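# Set lighting desk faders to their taped levels

## Task

Move every channel fader on the lighting desk to the level marked on the tape strip above that fader, while making sure the master fader finishes at the same level it started at.

## Robot and tools

Robot: two arms, left_arm and right_arm, each with a two-finger parallel gripper. Bases in the scene frame: left_arm at (-0.063, +0.490, +0.025) m, right_arm at (+0.060, -0.364, +0.025) m, both nearly unrotated. A camera stand sits behind the arms.

Frames. Scene frame: origin at table-top height midway between the nominal bases, +z up, +x out over the table, left_arm on the +y side (arm names do not match image sides). Reported hand positions (metres), quaternions (wxyz) and velocities are in each arm's own base frame and may be off by a few centimetres. Offsets in commands are along the current Hand target's own axes. Gripper axes: fingers point along +z and close along x. end_effector_position is the point between the pads; fingertips extend 9.3 mm past it. The housing is 201 mm long along x, 46 mm wide, starting 38 mm behind that point, and a block on a post protrudes about 12 cm toward the gripper's -y.

Row layout (shared by execute_actions and move): one flat list of 18 numbers covering both arms, each in [-1, 1]. Order: left dx, dy, dz, rx, ry, rz, left gripper position, force_limit, speed, then the same nine for the right. dx..rz are an offset, not a pose: relative to that arm's Hand target at the start of the action or move, scaled so 1.0 = 0.6 m or 180 degrees; rx, ry, rz form a single rotation vector. Zeros on all six pose numbers mean no new pose for that arm. Gripper numbers are absolute settings: position +1 = open 80 mm, about -0.90 = pads touching, -1 = grip until stopped; force_limit -1 ≈ 15 N to +1 ≈ 35 N per pad; speed -1 = 5 mm/s to +1 = 100 mm/s. Always resend the gripper's current three numbers; a 0 is a real command. After fingers stop, new force or speed only applies if position changes by at least 0.01.

execute_actions(actions, cameras): actions is a list of up to 15 rows, each row one 1/30 s control step; a shorter list repeats its last row. Every row counts from the start pose of the action, not the preceding row, and each new call counts from the Hand target then, so repeating an offset moves further. Empty actions list returns images and state.

move(target, speed, blend, stop_force, zero, blocking, cameras): straight-line paths for each gripper. target is one 18-number row or a list of up to 15 rows, all offsets from the same starting Hand targets. speed in m/s, 0.002 to 3.6 (default 0.25; turns capped at twice that in rad/s), one value or one per target. blend in m rounds corners in a list (0 = stop at each). stop_force in N, 3 to 120, one value for both arms: an arm's path ends when its wrist sensor feels that much push against its motion, then it backs off slightly and its Hand target becomes that point; do not rely on it when the gripper rotates, and omit it when moving away from a contact. zero (with stop_force) re-zeroes before the move if true (default). blocking=false returns after 0.5 s while the move continues; not allowed with stop_force. The whole move is capped at 10 s. Paths ignore obstacles and the other arm; grippers lag and overshoot more at speed. Avoid paths close to an arm's own base. The result adds a "move:" line: done, off_target, moving, held or fault, plus limits (paced = clipped pose, held = steps withheld).

wait(seconds, cameras): 0 to 3600 s, no new commands. stop(cameras): brakes the running move. zoom_image(camera, region): region [x0, y0, x1, y1] in pixels, at most 504 by 504, of the latest image from cam_head_left, cam_head_right, cam_high, cam_low, cam_left_wrist or cam_right_wrist (all 896x504). zero_wrist_force(arm): subtracts current wrist reading for left_arm or right_arm. finished_scene(scene): ends the current scene, given its number; call nothing after it.

Results: per arm Hand target (last commanded pose after clipping; grippers often rest short of it, so send the remaining distance as an offset), end effector pose and velocities (velocities dropped when joints are at rest), joint positions and torques (torques include offsets and noise), Wrist force and Wrist torque along the gripper's axes plus the peak since last shown, gripper width_mm and is_grasped (1 only when something stopped the fingers short of the commanded position), Tool commands.

Control facts: orientation commands are clipped to 32 degrees from the measured one per step; motion trails commands by about 0.09 or 0.17 to 0.22 s. The clearance check blocks commands bringing arms too close, but not finger motion.

Avoid: knocking anything off the table; hitting or pressing hard on the desk or each other (arms colliding or one gripper squeezing the other's fingers can fail everything). Arms are stiff: a target slightly beyond firm contact can cause a fault. An arm stops for 10 s if a joint's contact torque hits its limit (130 N m for shoulder and elbow, 24.3 N m for wrists), if outside force reaches about 150 N, or if a wrist joint deviates over 0.9 degrees (shoulder/elbow over 7.5) from its planned path. Move faders gently and slowly. Sustained stretching or pushing heats motors; MOTOR HOT warns at 70 °C and 85 °C brakes the arm for 30 to 60 s.

Each tool is called after ">>>" as name(argument=value, ...), one argument or row to a line, values as JSON.

## Session

>>> execute_actions(
  actions=[],
)

Nothing of this call was run. Scene 2 begins with your next reply.

>>> execute_actions(
  actions=[],
)

Scene clock: 0.00 s.
left_arm: end_effector_position=(+0.2646, -0.0830, +0.1044) width_mm=80.0 is_grasped=0 end_effector_quat_wxyz=(-0.192, +0.409, +0.862, +0.231) | right_arm: end_effector_position=(+0.6105, +0.5040, +0.2541) width_mm=79.8 is_grasped=0 end_effector_quat_wxyz=(+0.224, -0.194, +0.943, +0.151)
Joint positions: left_arm=[-0.983 -1.701 2.382 -1.669 -1.381 -1.726] | right_arm=[4.012 -2.102 -1.409 -0.655 1.532 -1.117]
Joint velocities: within noise
Joint torques (N m): no reading
Wrist force (N): no reading
Wrist torque (N m): no reading
Wrist force, peak (N): no reading
Hand target: left_arm +0.2646, -0.0830, +0.1044; -0.192, +0.409, +0.862, +0.231 | right_arm +0.6105, +0.5040, +0.2541; +0.224, -0.194, +0.943, +0.151
Tool commands: left_gripper/position=+1.0 left_gripper/force_limit=+1.0 left_gripper/speed=+1.0 right_gripper/position=+0.996 right_gripper/force_limit=+1.0 right_gripper/speed=+1.0

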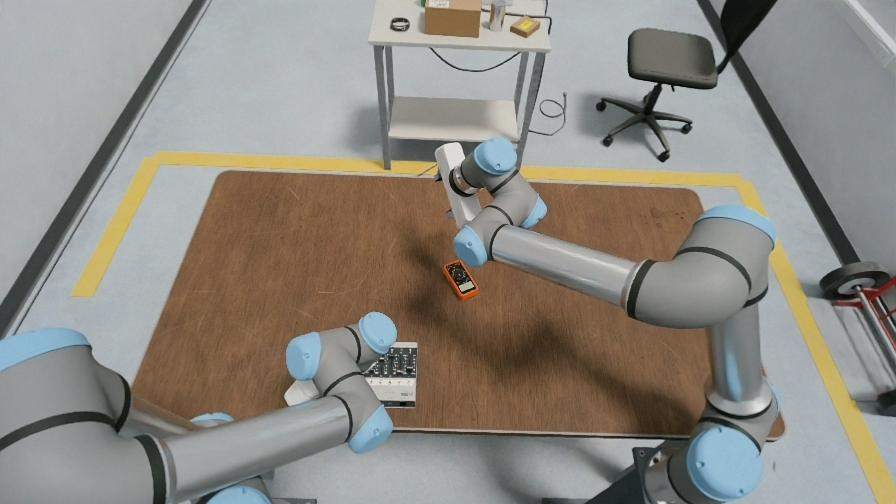

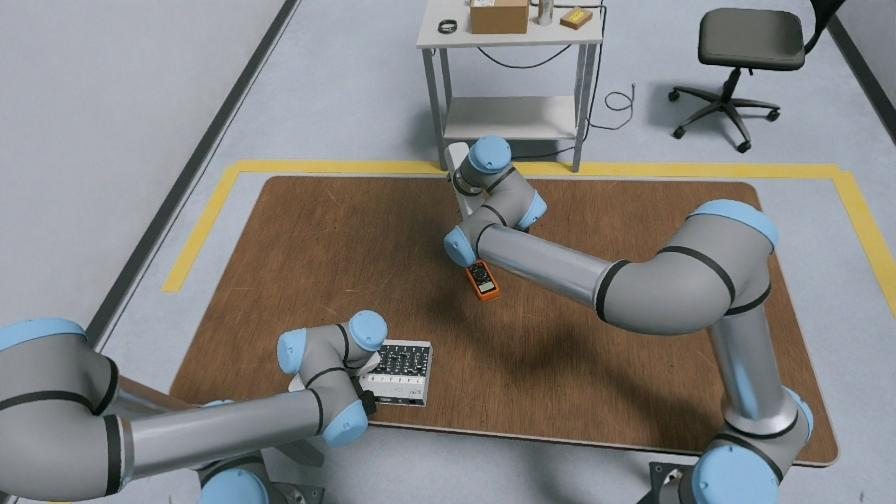

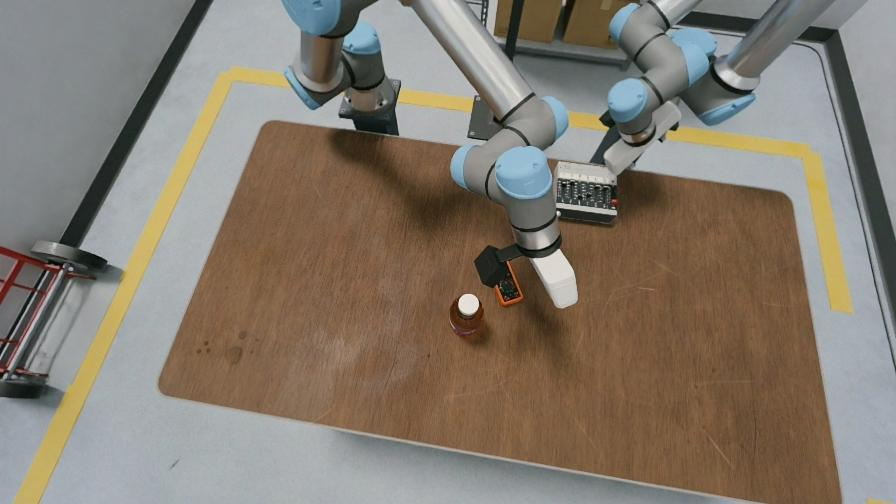

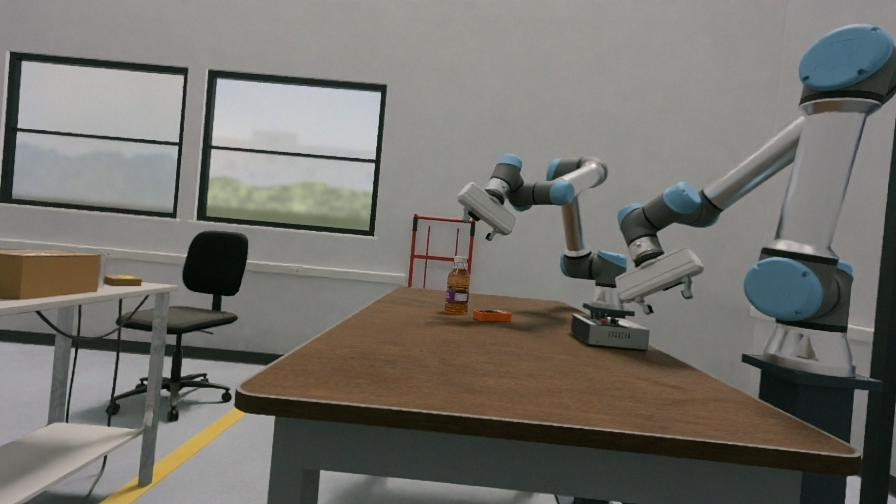

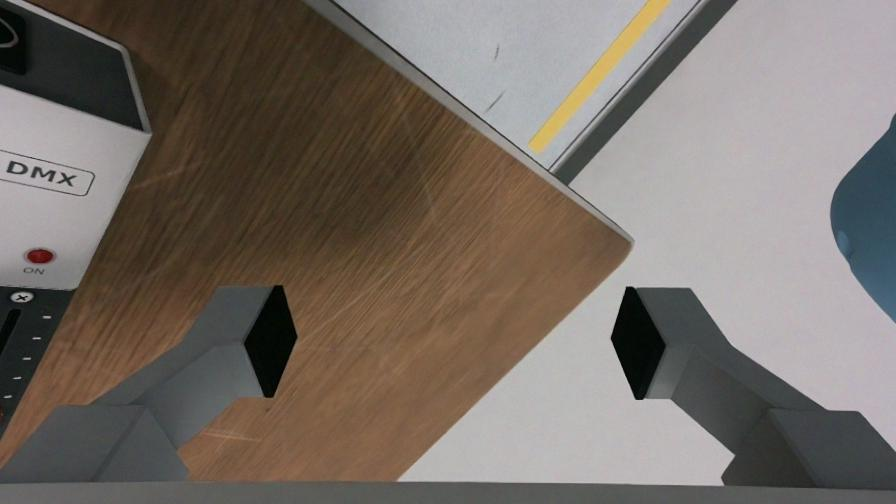

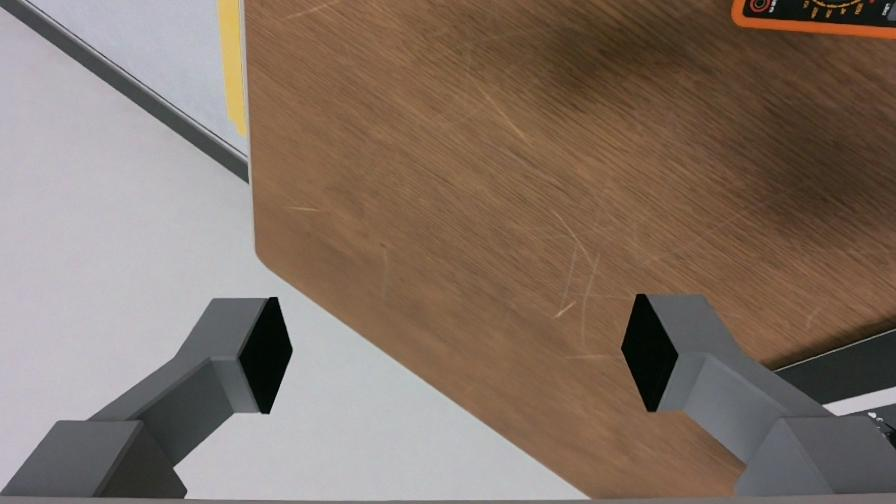

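>>> zoom_image(
  camera="cam_head_right",
  region=[350, 320, 460, 420],
)

>>> zoom_image(
  camera="cam_high",
  region=[530, 140, 650, 240],
)

Scaled by 4.582 from the camera's image (finer frame: 1280x720).

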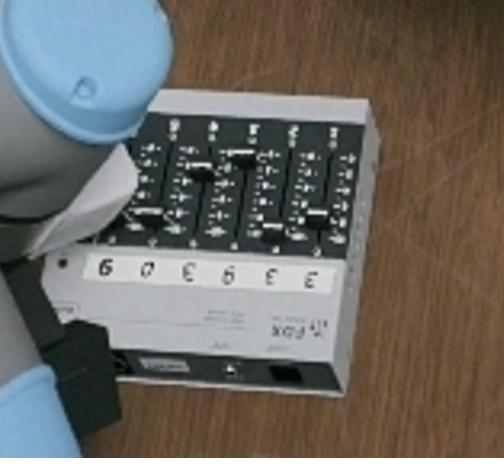

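Scaled by 4.200 from the camera's image (finer frame: 1280x720).

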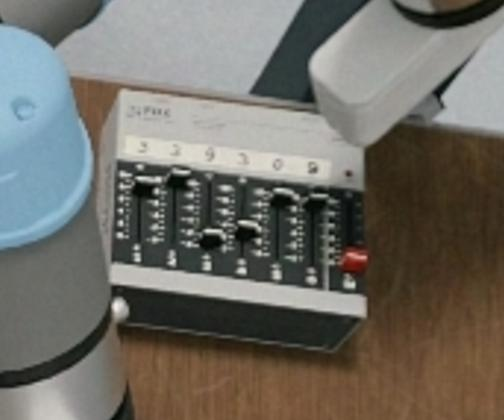

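>>> move(
  target=[-0.0525,-0.0023,-0.441,0.0137,-0.198,0.225,1,1,1,0,0,0,0,0,0,0.996,1,1],
  speed=0.5,
  cameras=["cam_left_wrist","cam_head_right"],
)

Scene clock: 5.77 s.
left_arm: end_effector_position=(+0.3197, -0.2497, +0.3047) width_mm=80.0 is_grasped=0 end_effector_quat_wxyz=(+0.000, +0.723, +0.691, +0.000) | right_arm: end_effector_position=(+0.6105, +0.5040, +0.2541) width_mm=79.8 is_grasped=0 end_effector_quat_wxyz=(+0.224, -0.194, +0.943, +0.151)
Joint positions: left_arm=[-0.998 -1.821 1.956 -1.707 -1.571 -0.954] | right_arm=[4.012 -2.102 -1.409 -0.655 1.532 -1.117]
Joint torques (N m): left_arm=[13.54 -1.08 -32.42 -4 -2.81 1.82] | right_arm=[-1.46 43.27 25.58 3.34 -0.1 -0.06]
Wrist force (N): left_arm=[-0.3 -0.8 -1.4] | right_arm=[-0.2 0.3 0.2]
Wrist torque (N m): left_arm=[-0.07 0.06 -0.17] | right_arm=[0.04 0.01 0.00]
Wrist force, peak (N): left_arm=[-0.8 0.0 -2.1] | right_arm=[0.1 0.7 0.6]
Hand target: left_arm +0.3198, -0.2498, +0.3048; +0.000, +0.723, +0.691, +0.000 | right_arm +0.6105, +0.5040, +0.2541; +0.224, -0.194, +0.943, +0.151
Off the commanded pose: left_arm 0.000 m, 0 deg | right_arm 0.000 m, 0 deg.
move: done
Images, in order (width x height): cam_head_right 896x504, cam_left_wrist 896x504.

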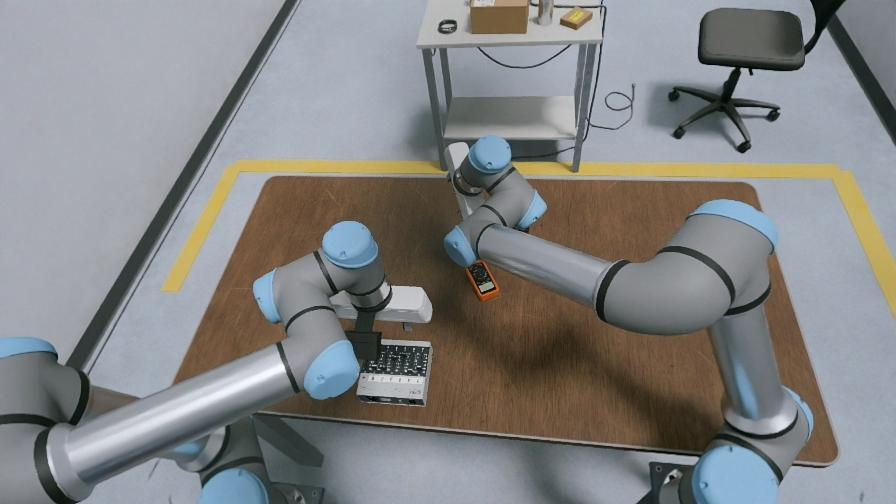

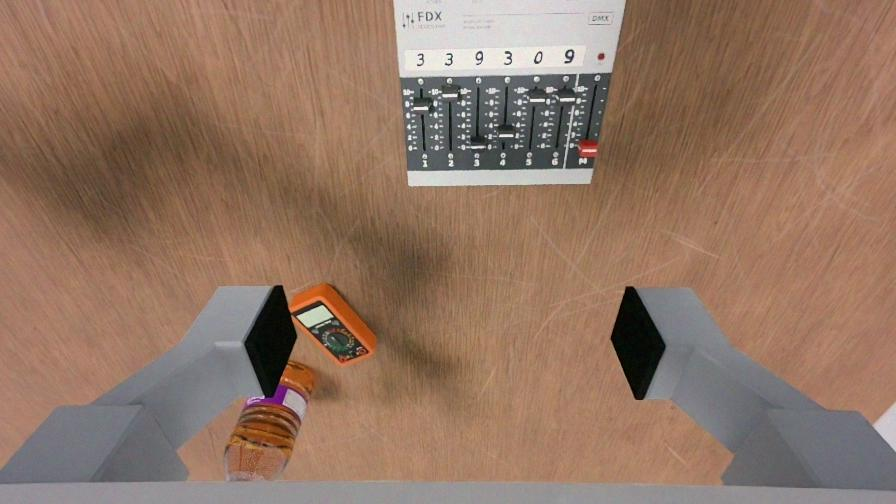

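>>> move(
  target=[0.0667,-0.175,0.0833,0,0,0,1,1,1,0,0,0,0,0,0,0.996,1,1],
  speed=0.35,
  cameras=["cam_left_wrist","cam_low"],
)

>>> zoom_image(
  camera="cam_left_wrist",
  region=[300, 0, 640, 400],
)

Scene clock: 8.17 s.
left_arm: end_effector_position=(+0.2168, -0.2053, +0.2547) width_mm=80.0 is_grasped=0 end_effector_quat_wxyz=(+0.000, +0.723, +0.691, +0.000) | right_arm: end_effector_position=(+0.6105, +0.5040, +0.2541) width_mm=79.8 is_grasped=0 end_effector_quat_wxyz=(+0.224, -0.194, +0.943, +0.151)
Joint positions: left_arm=[-1.221 -2.118 2.256 -1.71 -1.571 -1.177] | right_arm=[4.012 -2.102 -1.409 -0.655 1.532 -1.117]
Joint torques (N m): left_arm=[-15.07 -12.26 -18.36 -1.36 2.36 -1.65] | right_arm=[-1.89 42.84 25.15 3.39 -0.14 -0.03]
Wrist force (N): left_arm=[-0.4 -0.6 -1.1] | right_arm=[0.2 0.2 0.2]
Wrist torque (N m): left_arm=[-0.06 0.07 -0.02] | right_arm=[0.03 -0.02 0.00]
Wrist force, peak (N): left_arm=[0.1 -2.2 -0.2] | right_arm=[-0.2 0.6 0.4]
Hand target: left_arm +0.2167, -0.2052, +0.2547; +0.000, +0.723, +0.691, +0.000 | right_arm +0.6105, +0.5040, +0.2541; +0.224, -0.194, +0.943, +0.151
Off the commanded pose: left_arm 0.000 m, 0 deg | right_arm 0.000 m, 0 deg.
move: done
Images, in order (width x height): cam_low 896x504, cam_left_wrist 896x504.

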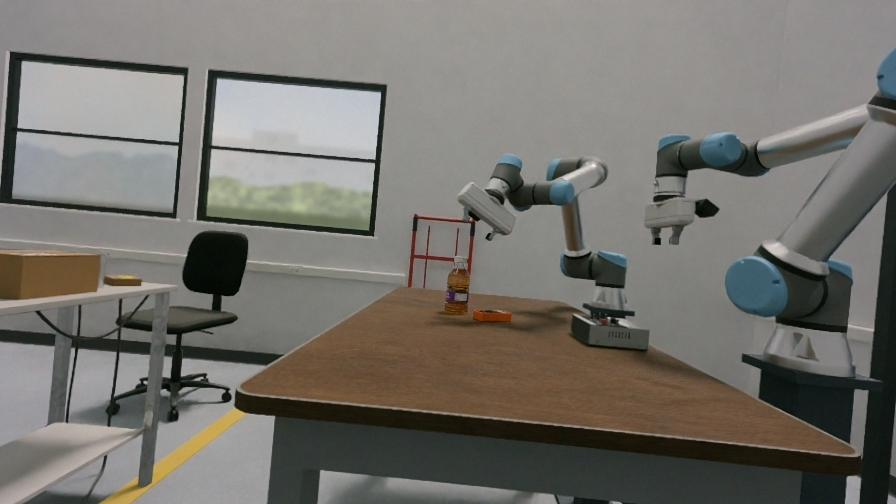

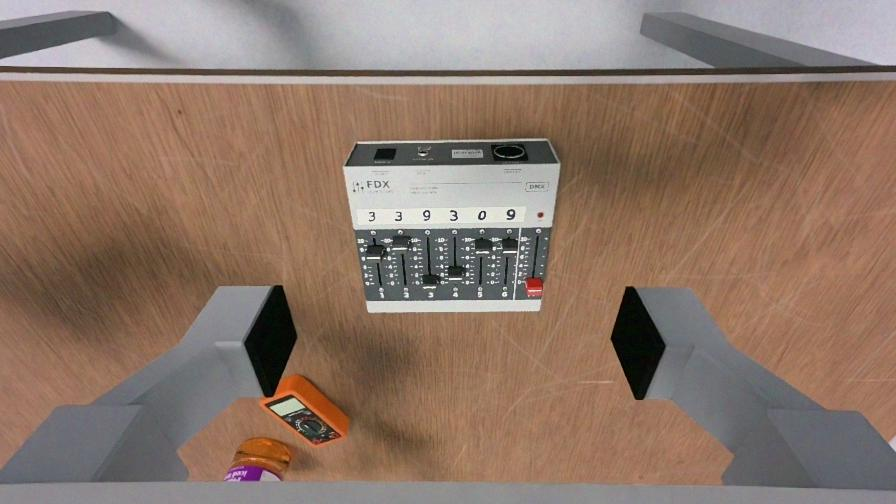

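Scaled by 1.260 from the camera's image (finer frame: 1280x720).

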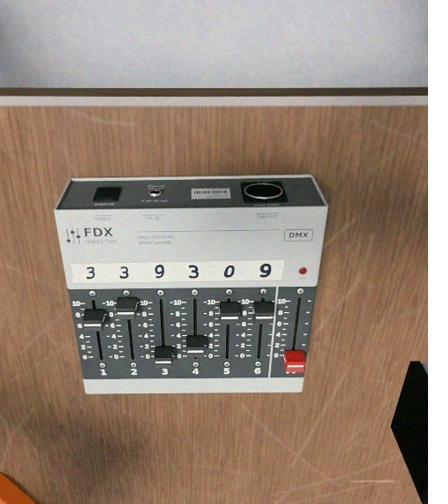

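>>> move(
  target=[0.0,0.175,0.08,0,0,0.5,0,-1,1,0,0,0,0,0,0,0.996,1,1],
  speed=0.5,
  cameras=["cam_left_wrist","cam_low"],
)

>>> zoom_image(
  camera="cam_left_wrist",
  region=[200, 0, 704, 504],
)

Scene clock: 15.00 s.
left_arm: end_effector_position=(+0.3216, -0.2099, +0.2068) width_mm=38.0 is_grasped=0 end_effector_quat_wxyz=(+0.000, +1.000, -0.022, +0.000) | right_arm: end_effector_position=(+0.6105, +0.5040, +0.2541) width_mm=79.8 is_grasped=0 end_effector_quat_wxyz=(+0.224, -0.194, +0.943, +0.151)
Joint positions: left_arm=[-0.933 -1.812 2.209 -1.969 -1.571 0.682] | right_arm=[4.012 -2.102 -1.409 -0.655 1.532 -1.117]
Joint torques (N m): left_arm=[13.64 -0.24 -29.98 -4.05 -2.76 2.16] | right_arm=[-1.06 43.46 25.08 3.34 -0.07 -0.06]
Wrist force (N): left_arm=[-0.6 -0.8 -1.3] | right_arm=[0.2 0.3 0.2]
Wrist torque (N m): left_arm=[-0.09 0.07 -0.18] | right_arm=[0.04 -0.03 0.00]
Wrist force, peak (N): left_arm=[-1.0 -0.9 -1.5] | right_arm=[-0.1 0.6 0.5]
Hand target: left_arm +0.3216, -0.2099, +0.2068; +0.000, +1.000, -0.022, +0.000 | right_arm +0.6105, +0.5040, +0.2541; +0.224, -0.194, +0.943, +0.151
Off the commanded pose: left_arm 0.000 m, 0 deg | right_arm 0.000 m, 0 deg.
move: done
Images, in order (width x height): cam_low 896x504, cam_left_wrist 896x504.

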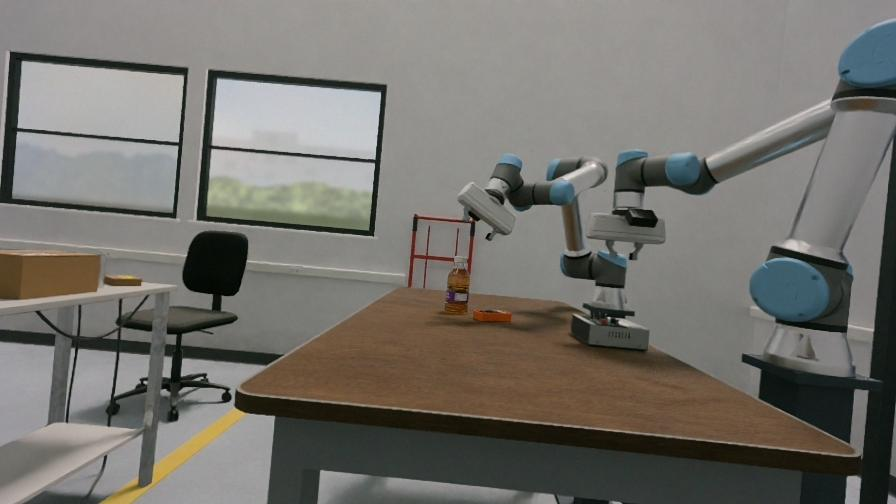

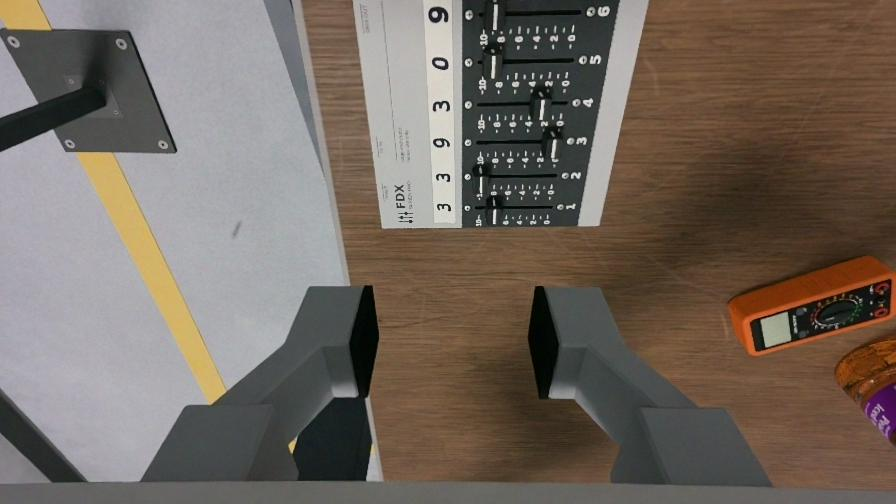

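Scaled by 1.000.

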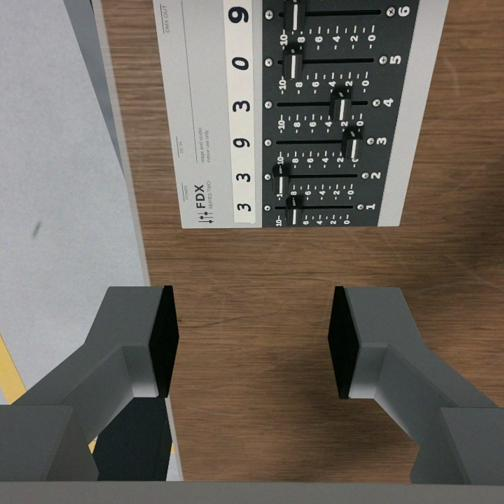

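>>> move(
  target=[0.05,0,0.1167,0,0,0,0,-1,1,0,0,0,0,0,0,0.996,1,1],
  speed=0.3,
  cameras=["cam_left_wrist","cam_low"],
)

>>> zoom_image(
  camera="cam_low",
  region=[540, 200, 700, 360],
)

Scene clock: 17.63 s.
left_arm: end_effector_position=(+0.3515, -0.2113, +0.1369) width_mm=38.0 is_grasped=0 end_effector_quat_wxyz=(+0.000, +1.000, -0.022, +0.000) | right_arm: end_effector_position=(+0.6105, +0.5040, +0.2541) width_mm=79.8 is_grasped=0 end_effector_quat_wxyz=(+0.224, -0.194, +0.943, +0.151)
Joint positions: left_arm=[-0.872 -1.635 2.272 -2.208 -1.571 0.743] | right_arm=[4.012 -2.102 -1.409 -0.655 1.532 -1.117]
Joint torques (N m): left_arm=[14.34 -7.11 -14.16 -4.56 -2.68 2.13] | right_arm=[-1.17 44.72 25.5 3.45 -0.07 -0.1]
Wrist force (N): left_arm=[-0.3 -0.6 -1.4] | right_arm=[-0.2 0.4 0.5]
Wrist torque (N m): left_arm=[-0.06 0.06 -0.16] | right_arm=[0.04 0.01 0.00]
Wrist force, peak (N): left_arm=[-1.1 -0.5 -2.9] | right_arm=[-0.2 0.6 0.4]
Hand target: left_arm +0.3516, -0.2113, +0.1368; +0.000, +1.000, -0.022, +0.000 | right_arm +0.6105, +0.5040, +0.2541; +0.224, -0.194, +0.943, +0.151
Off the commanded pose: left_arm 0.000 m, 0 deg | right_arm 0.000 m, 0 deg.
move: done
Images, in order (width x height): cam_low 896x504, cam_left_wrist 896x504.

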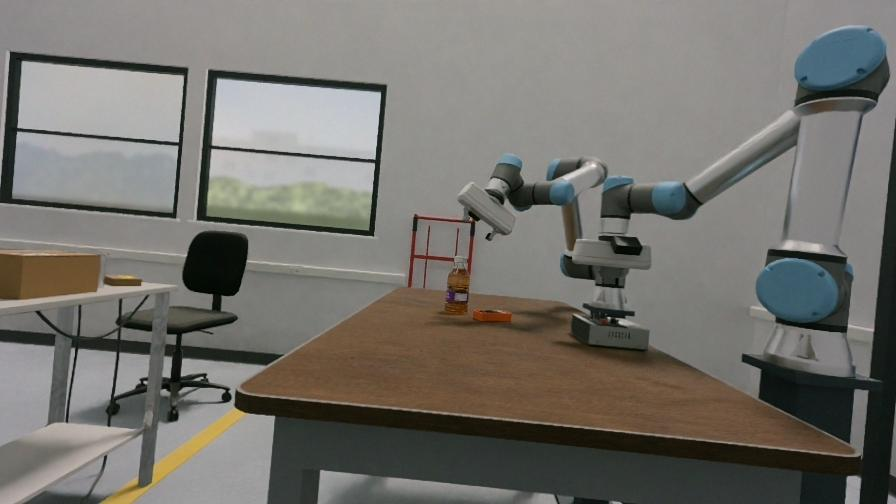

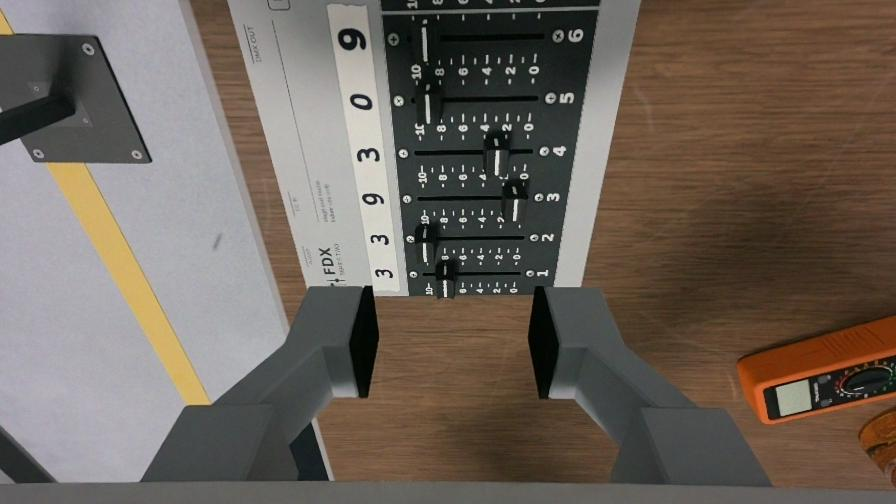

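Scaled by 3.150 from the camera's image (finer frame: 1280x720).

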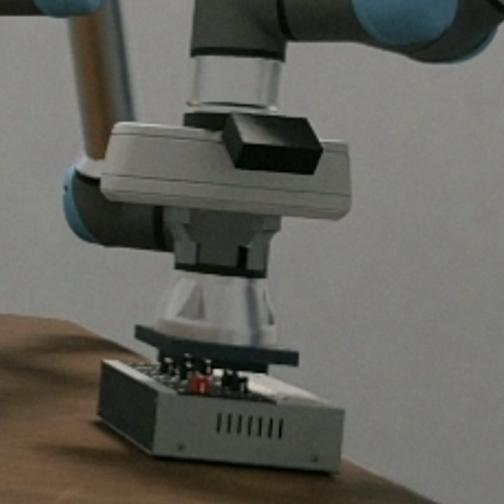

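>>> move(
  target=[0.0183,0.05,0.0917,0,0,0,0,-1,1,0,0,0,0,0,0,0.996,1,1],
  speed=0.3,
  cameras=["cam_left_wrist"],
)

>>> zoom_image(
  camera="cam_left_wrist",
  region=[300, 0, 600, 400],
)

>>> zoom_image(
  camera="cam_low",
  region=[540, 220, 680, 360],
)

Scene clock: 21.30 s.
left_arm: end_effector_position=(+0.3612, -0.2418, +0.0819) width_mm=38.0 is_grasped=0 end_effector_quat_wxyz=(+0.000, +1.000, -0.022, +0.000) | right_arm: end_effector_position=(+0.6105, +0.5040, +0.2541) width_mm=79.8 is_grasped=0 end_effector_quat_wxyz=(+0.224, -0.194, +0.943, +0.151)
Joint positions: left_arm=[-0.901 -1.462 2.281 -2.391 -1.571 0.714] | right_arm=[4.012 -2.102 -1.409 -0.655 1.532 -1.117]
Joint torques (N m): left_arm=[-14.41 -12.19 -24.99 -3.8 1.57 -1.68] | right_arm=[-1.19 43.52 25.63 3.26 -0.17 -0.04]
Wrist force (N): left_arm=[-0.4 -0.7 -1.2] | right_arm=[0.4 0.6 0.1]
Wrist torque (N m): left_arm=[-0.10 0.08 -0.06] | right_arm=[0.07 -0.04 0.00]
Wrist force, peak (N): left_arm=[-0.3 -1.8 -2.7] | right_arm=[0.1 0.2 0.7]
Hand target: left_arm +0.3613, -0.2418, +0.0818; +0.000, +1.000, -0.022, +0.000 | right_arm +0.6105, +0.5040, +0.2541; +0.224, -0.194, +0.943, +0.151
Off the commanded pose: left_arm 0.000 m, 0 deg | right_arm 0.000 m, 0 deg.
move: done

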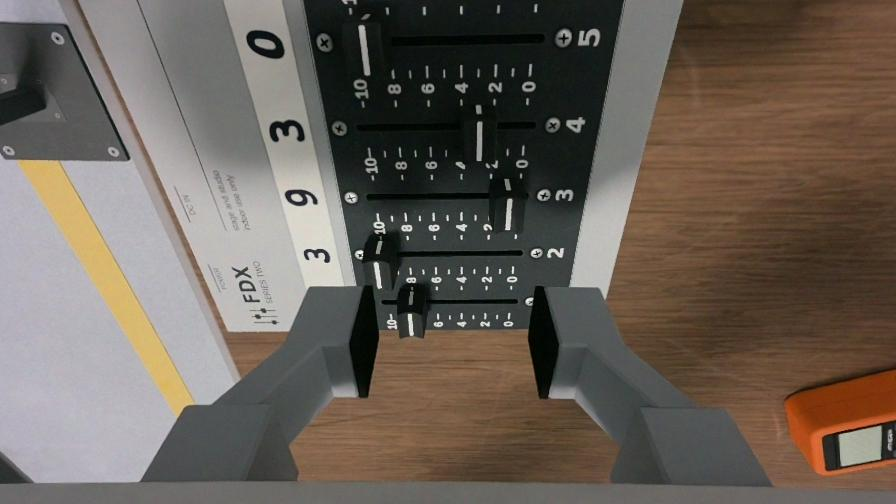

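Scaled by 1.260 from the camera's image (finer frame: 1280x720).

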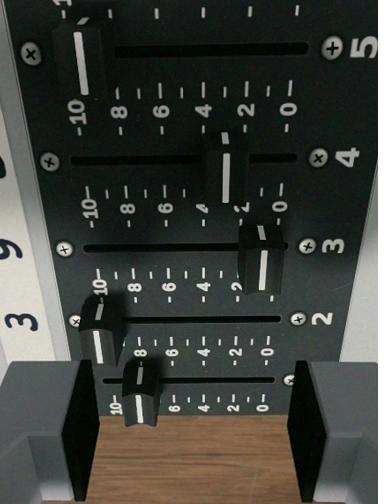

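This scene's latest camera images include none from cam_low. They are from: cam_left_wrist. cam_low's image comes with the result of a call that names it in "cameras".

>>> move(
  target=[
    [-0.0233,0.0642,0.0,0,0,0,0,-1,1,0,0,0,0,0,0,0.996,1,1],
    [-0.0233,0.0642,0.0633,0,0,0,0,-1,1,0,0,0,0,0,0,0.996,1,1],
  ],
  speed=[0.2,0.06],
  stop_force=8,
  cameras=["cam_left_wrist","cam_low"],
)

>>> zoom_image(
  camera="cam_low",
  region=[540, 220, 680, 360],
)

>>> zoom_image(
  camera="cam_left_wrist",
  region=[300, 50, 650, 400],
)

Scene clock: 25.40 s.
left_arm: end_effector_position=(+0.3456, -0.2797, +0.0438) width_mm=38.0 is_grasped=0 end_effector_quat_wxyz=(+0.000, +1.000, -0.022, +0.000) | right_arm: end_effector_position=(+0.6105, +0.5040, +0.2541) width_mm=79.8 is_grasped=0 end_effector_quat_wxyz=(+0.224, -0.194, +0.943, +0.151)
Joint positions: left_arm=[-0.985 -1.35 2.29 -2.512 -1.571 0.63] | right_arm=[4.012 -2.102 -1.409 -0.655 1.532 -1.117]
Joint torques (N m): left_arm=[-3.28 -14.26 -9.74 -3.95 2.49 0.5] | right_arm=[-1.02 43.3 25.2 3.2 -0.07 -0.13]
Wrist force (N): left_arm=[-0.3 -0.3 -1.2] | right_arm=[-0.1 0.0 0.0]
Wrist torque (N m): left_arm=[-0.02 0.07 -0.07] | right_arm=[0.02 0.01 0.00]
Wrist force, peak (N): left_arm=[-0.2 -1.9 -1.5] | right_arm=[0.1 0.8 0.4]
Hand target: left_arm +0.3456, -0.2797, +0.0438; +0.000, +1.000, -0.022, +0.000 | right_arm +0.6105, +0.5040, +0.2541; +0.224, -0.194, +0.943, +0.151
Off the commanded pose: left_arm 0.000 m, 0 deg | right_arm 0.000 m, 0 deg.
move: done
Images, in order (width x height): cam_low 896x504, cam_left_wrist 896x504.

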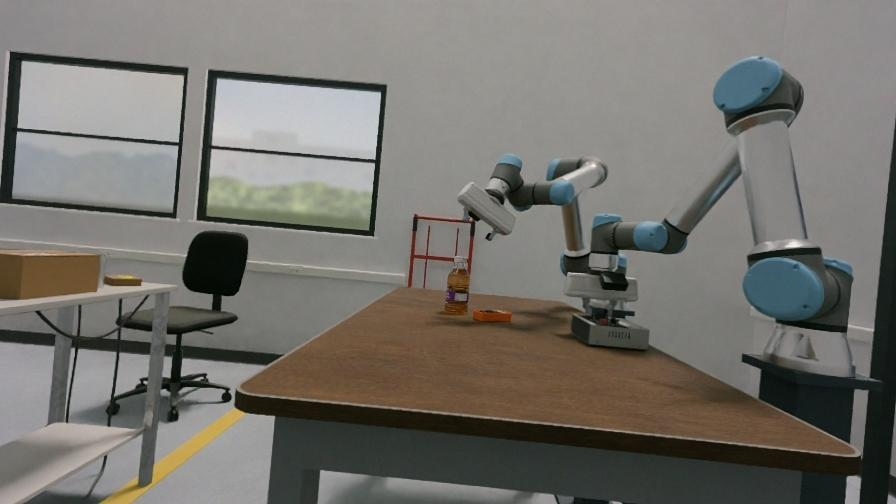

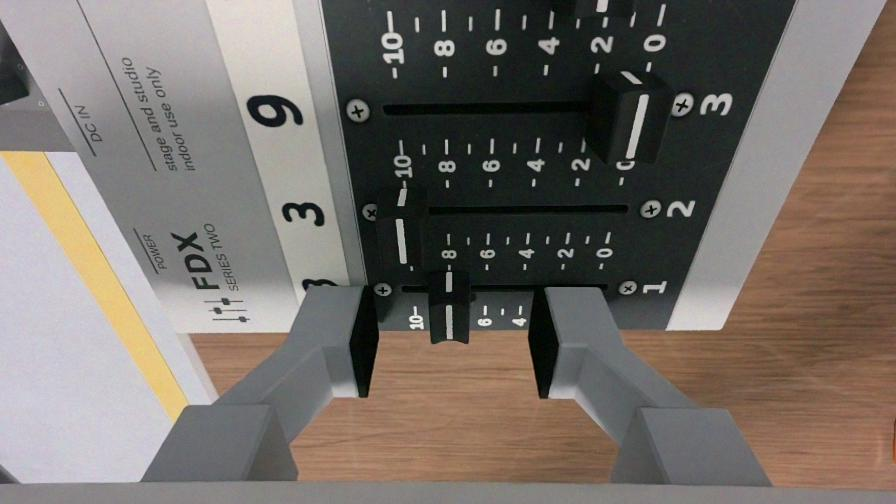

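Scaled by 3.600 from the camera's image (finer frame: 1280x720).

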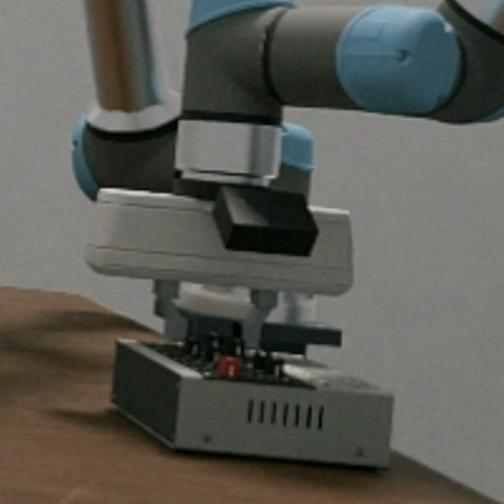

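Scaled by 1.440 from the camera's image (finer frame: 1280x720).

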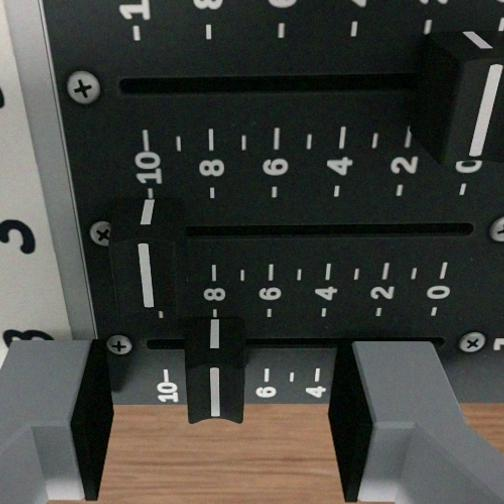

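>>> move(
  target=[0,0,0.0067,0,0,0,0,-1,1,0,0,0,0,0,0,0.996,1,1],
  speed=0.05,
  stop_force=8,
)

>>> move(
  target=[0,0,0,0,0,0,-1,-1,-0.6,0,0,0,0,0,0,0.996,1,1],
  cameras=["cam_left_wrist"],
)

>>> zoom_image(
  camera="cam_left_wrist",
  region=[300, 50, 650, 400],
)

Scene clock: 27.40 s.
left_arm: end_effector_position=(+0.3456, -0.2798, +0.0399) width_mm=38.0 is_grasped=0 end_effector_quat_wxyz=(+0.000, +1.000, -0.022, +0.000) | right_arm: end_effector_position=(+0.6105, +0.5040, +0.2541) width_mm=79.8 is_grasped=0 end_effector_quat_wxyz=(+0.224, -0.194, +0.943, +0.151)
Joint positions: left_arm=[-0.985 -1.34 2.293 -2.525 -1.571 0.63] | right_arm=[4.012 -2.102 -1.409 -0.655 1.532 -1.117]
Joint torques (N m): left_arm=[11.54 -18.98 -8.57 -1.37 2.17 1.58] | right_arm=[-1.16 43.78 25.55 3.25 -0.03 0.06]
Wrist force (N): left_arm=[-2.9 -3.0 -11.3] | right_arm=[0.0 0.2 0.3]
Wrist torque (N m): left_arm=[-0.02 0.41 -0.14] | right_arm=[0.02 -0.01 0.00]
Wrist force, peak (N): left_arm=[-2.9 -3.4 -11.8] | right_arm=[0.2 0.4 0.6]
Hand target: left_arm +0.3456, -0.2798, +0.0399; +0.000, +1.000, -0.022, +0.000 | right_arm +0.6105, +0.5040, +0.2541; +0.224, -0.194, +0.943, +0.151
Off the commanded pose: left_arm 0.000 m, 0 deg | right_arm 0.000 m, 0 deg.
move: contact (left_arm)

Scene clock: 28.80 s.
left_arm: end_effector_position=(+0.3456, -0.2797, +0.0399) width_mm=9.6 is_grasped=1 end_effector_quat_wxyz=(+0.000, +1.000, -0.022, +0.000) | right_arm: end_effector_position=(+0.6105, +0.5040, +0.2541) width_mm=79.8 is_grasped=0 end_effector_quat_wxyz=(+0.224, -0.194, +0.943, +0.151)
Joint positions: left_arm=[-0.985 -1.34 2.293 -2.525 -1.571 0.63] | right_arm=[4.012 -2.102 -1.409 -0.655 1.532 -1.117]
Joint torques (N m): left_arm=[8.67 -33.99 -11.32 -1.38 -2.01 1.3] | right_arm=[-1.32 42.87 25.79 3.24 -0.03 -0.15]
Wrist force (N): left_arm=[-0.1 -0.6 -5.5] | right_arm=[-0.2 0.5 0.3]
Wrist torque (N m): left_arm=[-0.01 0.15 -0.07] | right_arm=[0.06 0.01 0.00]
Wrist force, peak (N): left_arm=[0.1 -1.6 -10.3] | right_arm=[0.2 0.5 0.6]
Hand target: left_arm +0.3456, -0.2798, +0.0399; +0.000, +1.000, -0.022, +0.000 | right_arm +0.6105, +0.5040, +0.2541; +0.224, -0.194, +0.943, +0.151
Off the commanded pose: left_arm 0.000 m, 0 deg | right_arm 0.000 m, 0 deg.
move: done

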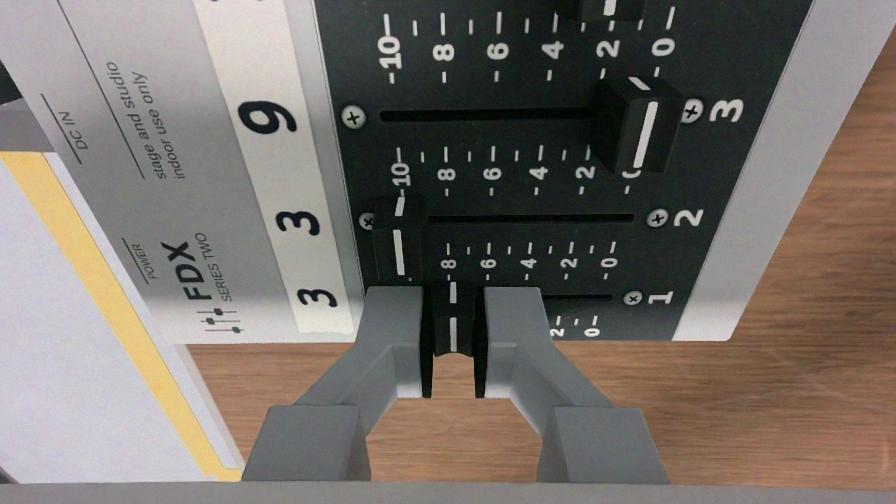

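Scaled by 1.440 from the camera's image (finer frame: 1280x720).

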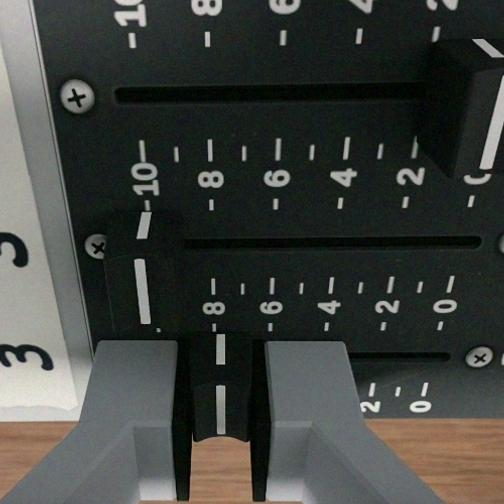

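>>> move(
  target=[
    [0,0,-0.0025,0,0,0,-1,-1,-0.6,0,0,0,0,0,0,0.996,1,1],
    [0.0355,0,-0.0025,0,0,0,-1,-1,-0.6,0,0,0,0,0,0,0.996,1,1],
  ],
  speed=0.06,
  cameras=["cam_left_wrist"],
)

>>> zoom_image(
  camera="cam_left_wrist",
  region=[300, 50, 650, 400],
)

Scene clock: 31.40 s.
left_arm: end_effector_position=(+0.3667, -0.2807, +0.0415) width_mm=9.7 is_grasped=1 end_effector_quat_wxyz=(+0.000, +1.000, -0.022, +0.000) | right_arm: end_effector_position=(+0.6105, +0.5040, +0.2541) width_mm=79.8 is_grasped=0 end_effector_quat_wxyz=(+0.224, -0.194, +0.943, +0.151)
Joint positions: left_arm=[-0.946 -1.312 2.245 -2.505 -1.571 0.669] | right_arm=[4.012 -2.102 -1.409 -0.655 1.532 -1.117]
Joint torques (N m): left_arm=[11.4 -17.1 -25.94 -2.15 0.26 2.47] | right_arm=[-1.02 43.7 26.3 3.24 -0.07 -0.19]
Wrist force (N): left_arm=[-2.1 -0.4 3.1] | right_arm=[0.1 0.1 0.2]
Wrist torque (N m): left_arm=[-0.07 0.08 -0.38] | right_arm=[0.01 -0.03 0.00]
Wrist force, peak (N): left_arm=[-0.3 -0.6 -6.0] | right_arm=[-0.2 0.5 0.4]
Hand target: left_arm +0.3669, -0.2807, +0.0415; +0.000, +1.000, -0.022, +0.000 | right_arm +0.6105, +0.5040, +0.2541; +0.224, -0.194, +0.943, +0.151
Off the commanded pose: left_arm 0.000 m, 0 deg | right_arm 0.000 m, 0 deg.
move: done

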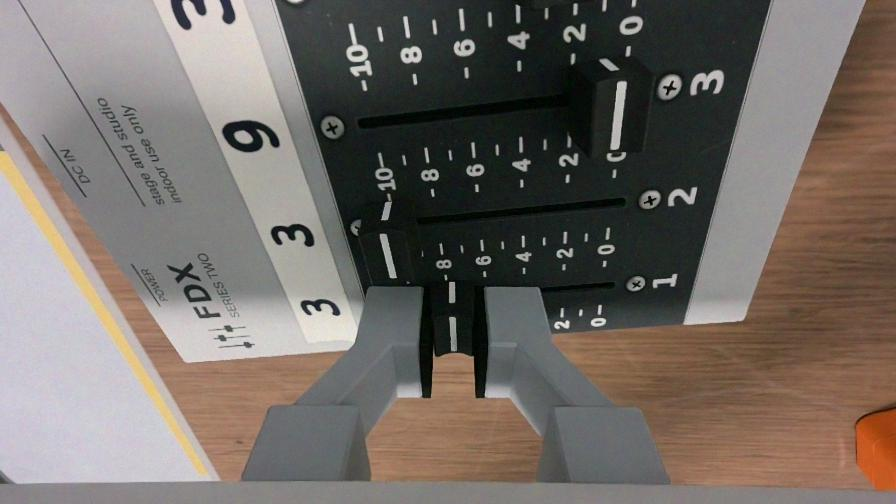

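Scaled by 1.440 from the camera's image (finer frame: 1280x720).

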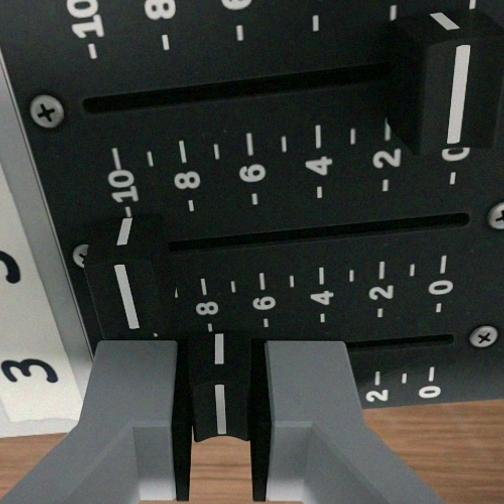

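>>> move(
  target=[
    [0,0,0,0,0,0,-0.639,-1,-0.6,0,0,0,0,0,0,0.996,1,1],
    [0,0,0,0,0,-0.0333,-0.639,-1,-0.6,0,0,0,0,0,0,0.996,1,1],
  ],
  speed=0.1,
)

>>> move(
  target=[0.015,0,0,0,0,0,-0.639,-1,-0.6,0,0,0,0,0,0,0.996,1,1],
  speed=0.06,
  cameras=["cam_left_wrist"],
)

>>> zoom_image(
  camera="cam_left_wrist",
  region=[300, 50, 650, 400],
)

Scene clock: 34.30 s.
left_arm: end_effector_position=(+0.3669, -0.2807, +0.0415) width_mm=11.2 is_grasped=0 end_effector_quat_wxyz=(+0.001, +1.000, +0.030, +0.000) | right_arm: end_effector_position=(+0.6105, +0.5040, +0.2541) width_mm=79.8 is_grasped=0 end_effector_quat_wxyz=(+0.224, -0.194, +0.943, +0.151)
Joint positions: left_arm=[-0.946 -1.311 2.245 -2.505 -1.571 0.565] | right_arm=[4.012 -2.102 -1.409 -0.655 1.532 -1.117]
Joint torques (N m): left_arm=[-5.56 -20.4 -14.69 -2.29 1.82 -2] | right_arm=[-1.25 44.13 26.06 3.14 -0.16 0.02]
Wrist force (N): left_arm=[-0.5 -0.4 -1.3] | right_arm=[-0.2 0.2 0.3]
Wrist torque (N m): left_arm=[-0.05 0.08 -0.06] | right_arm=[0.04 0.02 -0.01]
Wrist force, peak (N): left_arm=[-2.3 -0.6 3.8] | right_arm=[0.1 0.3 0.6]
Hand target: left_arm +0.3669, -0.2807, +0.0415; +0.000, +1.000, +0.030, +0.000 | right_arm +0.6105, +0.5040, +0.2541; +0.224, -0.194, +0.943, +0.151
Off the commanded pose: left_arm 0.000 m, 0 deg | right_arm 0.000 m, 0 deg.
move: done

Scene clock: 34.93 s.
left_arm: end_effector_position=(+0.3757, -0.2802, +0.0415) width_mm=11.2 is_grasped=0 end_effector_quat_wxyz=(+0.000, +1.000, +0.030, +0.000) | right_arm: end_effector_position=(+0.6105, +0.5040, +0.2541) width_mm=79.8 is_grasped=0 end_effector_quat_wxyz=(+0.224, -0.194, +0.943, +0.151)
Joint positions: left_arm=[-0.929 -1.299 2.226 -2.499 -1.571 0.581] | right_arm=[4.012 -2.102 -1.409 -0.655 1.532 -1.117]
Joint torques (N m): left_arm=[11.9 -17.55 -22.71 -2.08 1.51 1.91] | right_arm=[-1.49 43.46 25.07 3.27 -0.06 -0.19]
Wrist force (N): left_arm=[-1.7 -2.2 -1.0] | right_arm=[-0.1 0.1 0.3]
Wrist torque (N m): left_arm=[-0.14 0.03 -0.19] | right_arm=[0.01 0.00 0.00]
Wrist force, peak (N): left_arm=[-1.9 -2.1 -1.6] | right_arm=[0.3 0.5 0.4]
Hand target: left_arm +0.3759, -0.2802, +0.0415; +0.000, +1.000, +0.030, +0.000 | right_arm +0.6105, +0.5040, +0.2541; +0.224, -0.194, +0.943, +0.151
Off the commanded pose: left_arm 0.000 m, 0 deg | right_arm 0.000 m, 0 deg.
move: done

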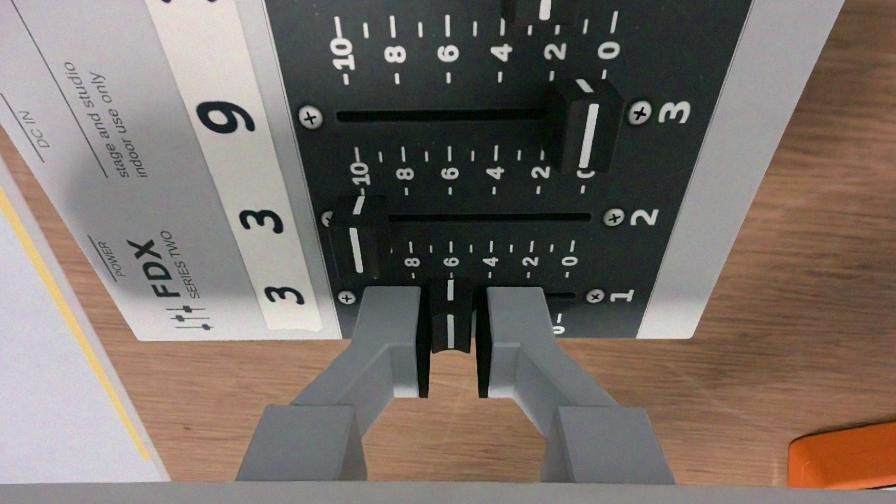

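Scaled by 1.440 from the camera's image (finer frame: 1280x720).

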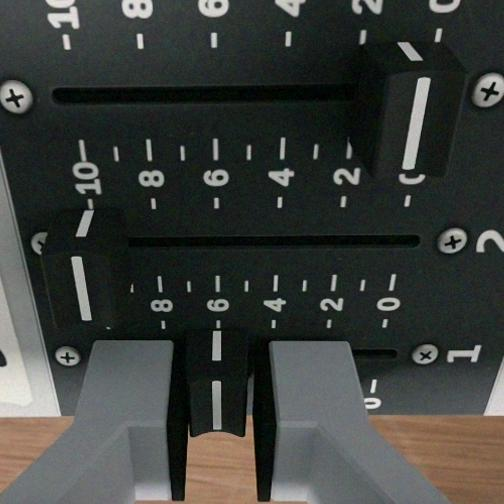

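>>> move(
  target=[0.0225,0,0,0,0,0,-0.639,-1,-0.6,0,0,0,0,0,0,0.996,1,1],
  speed=0.06,
  cameras=["cam_left_wrist"],
)

>>> zoom_image(
  camera="cam_left_wrist",
  region=[300, 50, 650, 400],
)

Scene clock: 36.30 s.
left_arm: end_effector_position=(+0.3892, -0.2793, +0.0415) width_mm=11.2 is_grasped=0 end_effector_quat_wxyz=(+0.000, +1.000, +0.030, +0.000) | right_arm: end_effector_position=(+0.6105, +0.5040, +0.2541) width_mm=79.8 is_grasped=0 end_effector_quat_wxyz=(+0.224, -0.194, +0.943, +0.151)
Joint positions: left_arm=[-0.904 -1.28 2.198 -2.49 -1.571 0.606] | right_arm=[4.012 -2.102 -1.409 -0.655 1.532 -1.117]
Joint torques (N m): left_arm=[10.82 -19.08 -24.92 -1.9 -1.46 2.08] | right_arm=[-1.04 44.15 25.47 3.07 0.04 -0.21]
Wrist force (N): left_arm=[-1.9 -1.9 -1.7] | right_arm=[0.1 0.2 0.2]
Wrist torque (N m): left_arm=[-0.09 0.08 -0.19] | right_arm=[0.03 -0.02 0.00]
Wrist force, peak (N): left_arm=[-2.3 -2.1 -1.6] | right_arm=[0.5 0.4 0.2]
Hand target: left_arm +0.3893, -0.2793, +0.0415; +0.000, +1.000, +0.030, +0.000 | right_arm +0.6105, +0.5040, +0.2541; +0.224, -0.194, +0.943, +0.151
Off the commanded pose: left_arm 0.000 m, 0 deg | right_arm 0.000 m, 0 deg.
move: done

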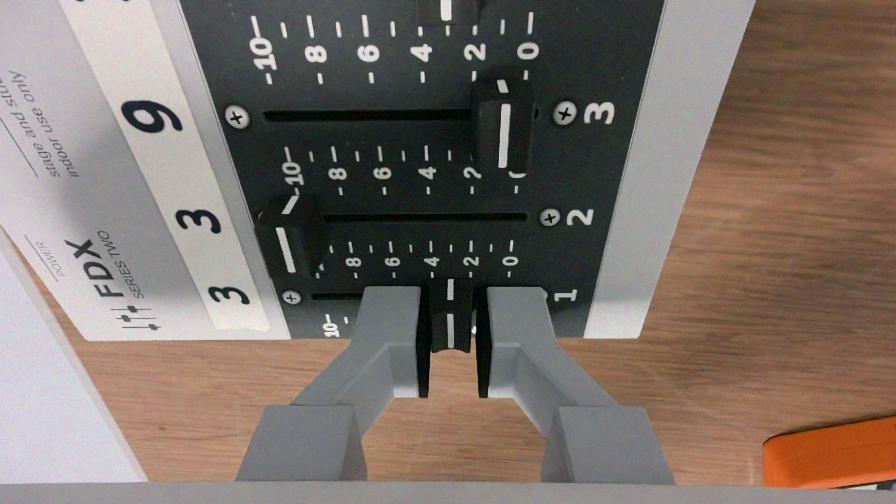

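Scaled by 1.440 from the camera's image (finer frame: 1280x720).

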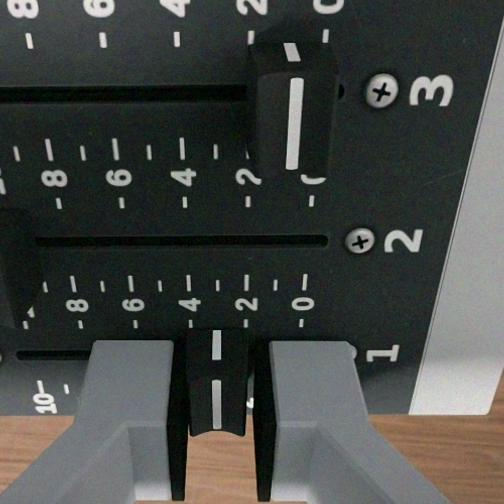

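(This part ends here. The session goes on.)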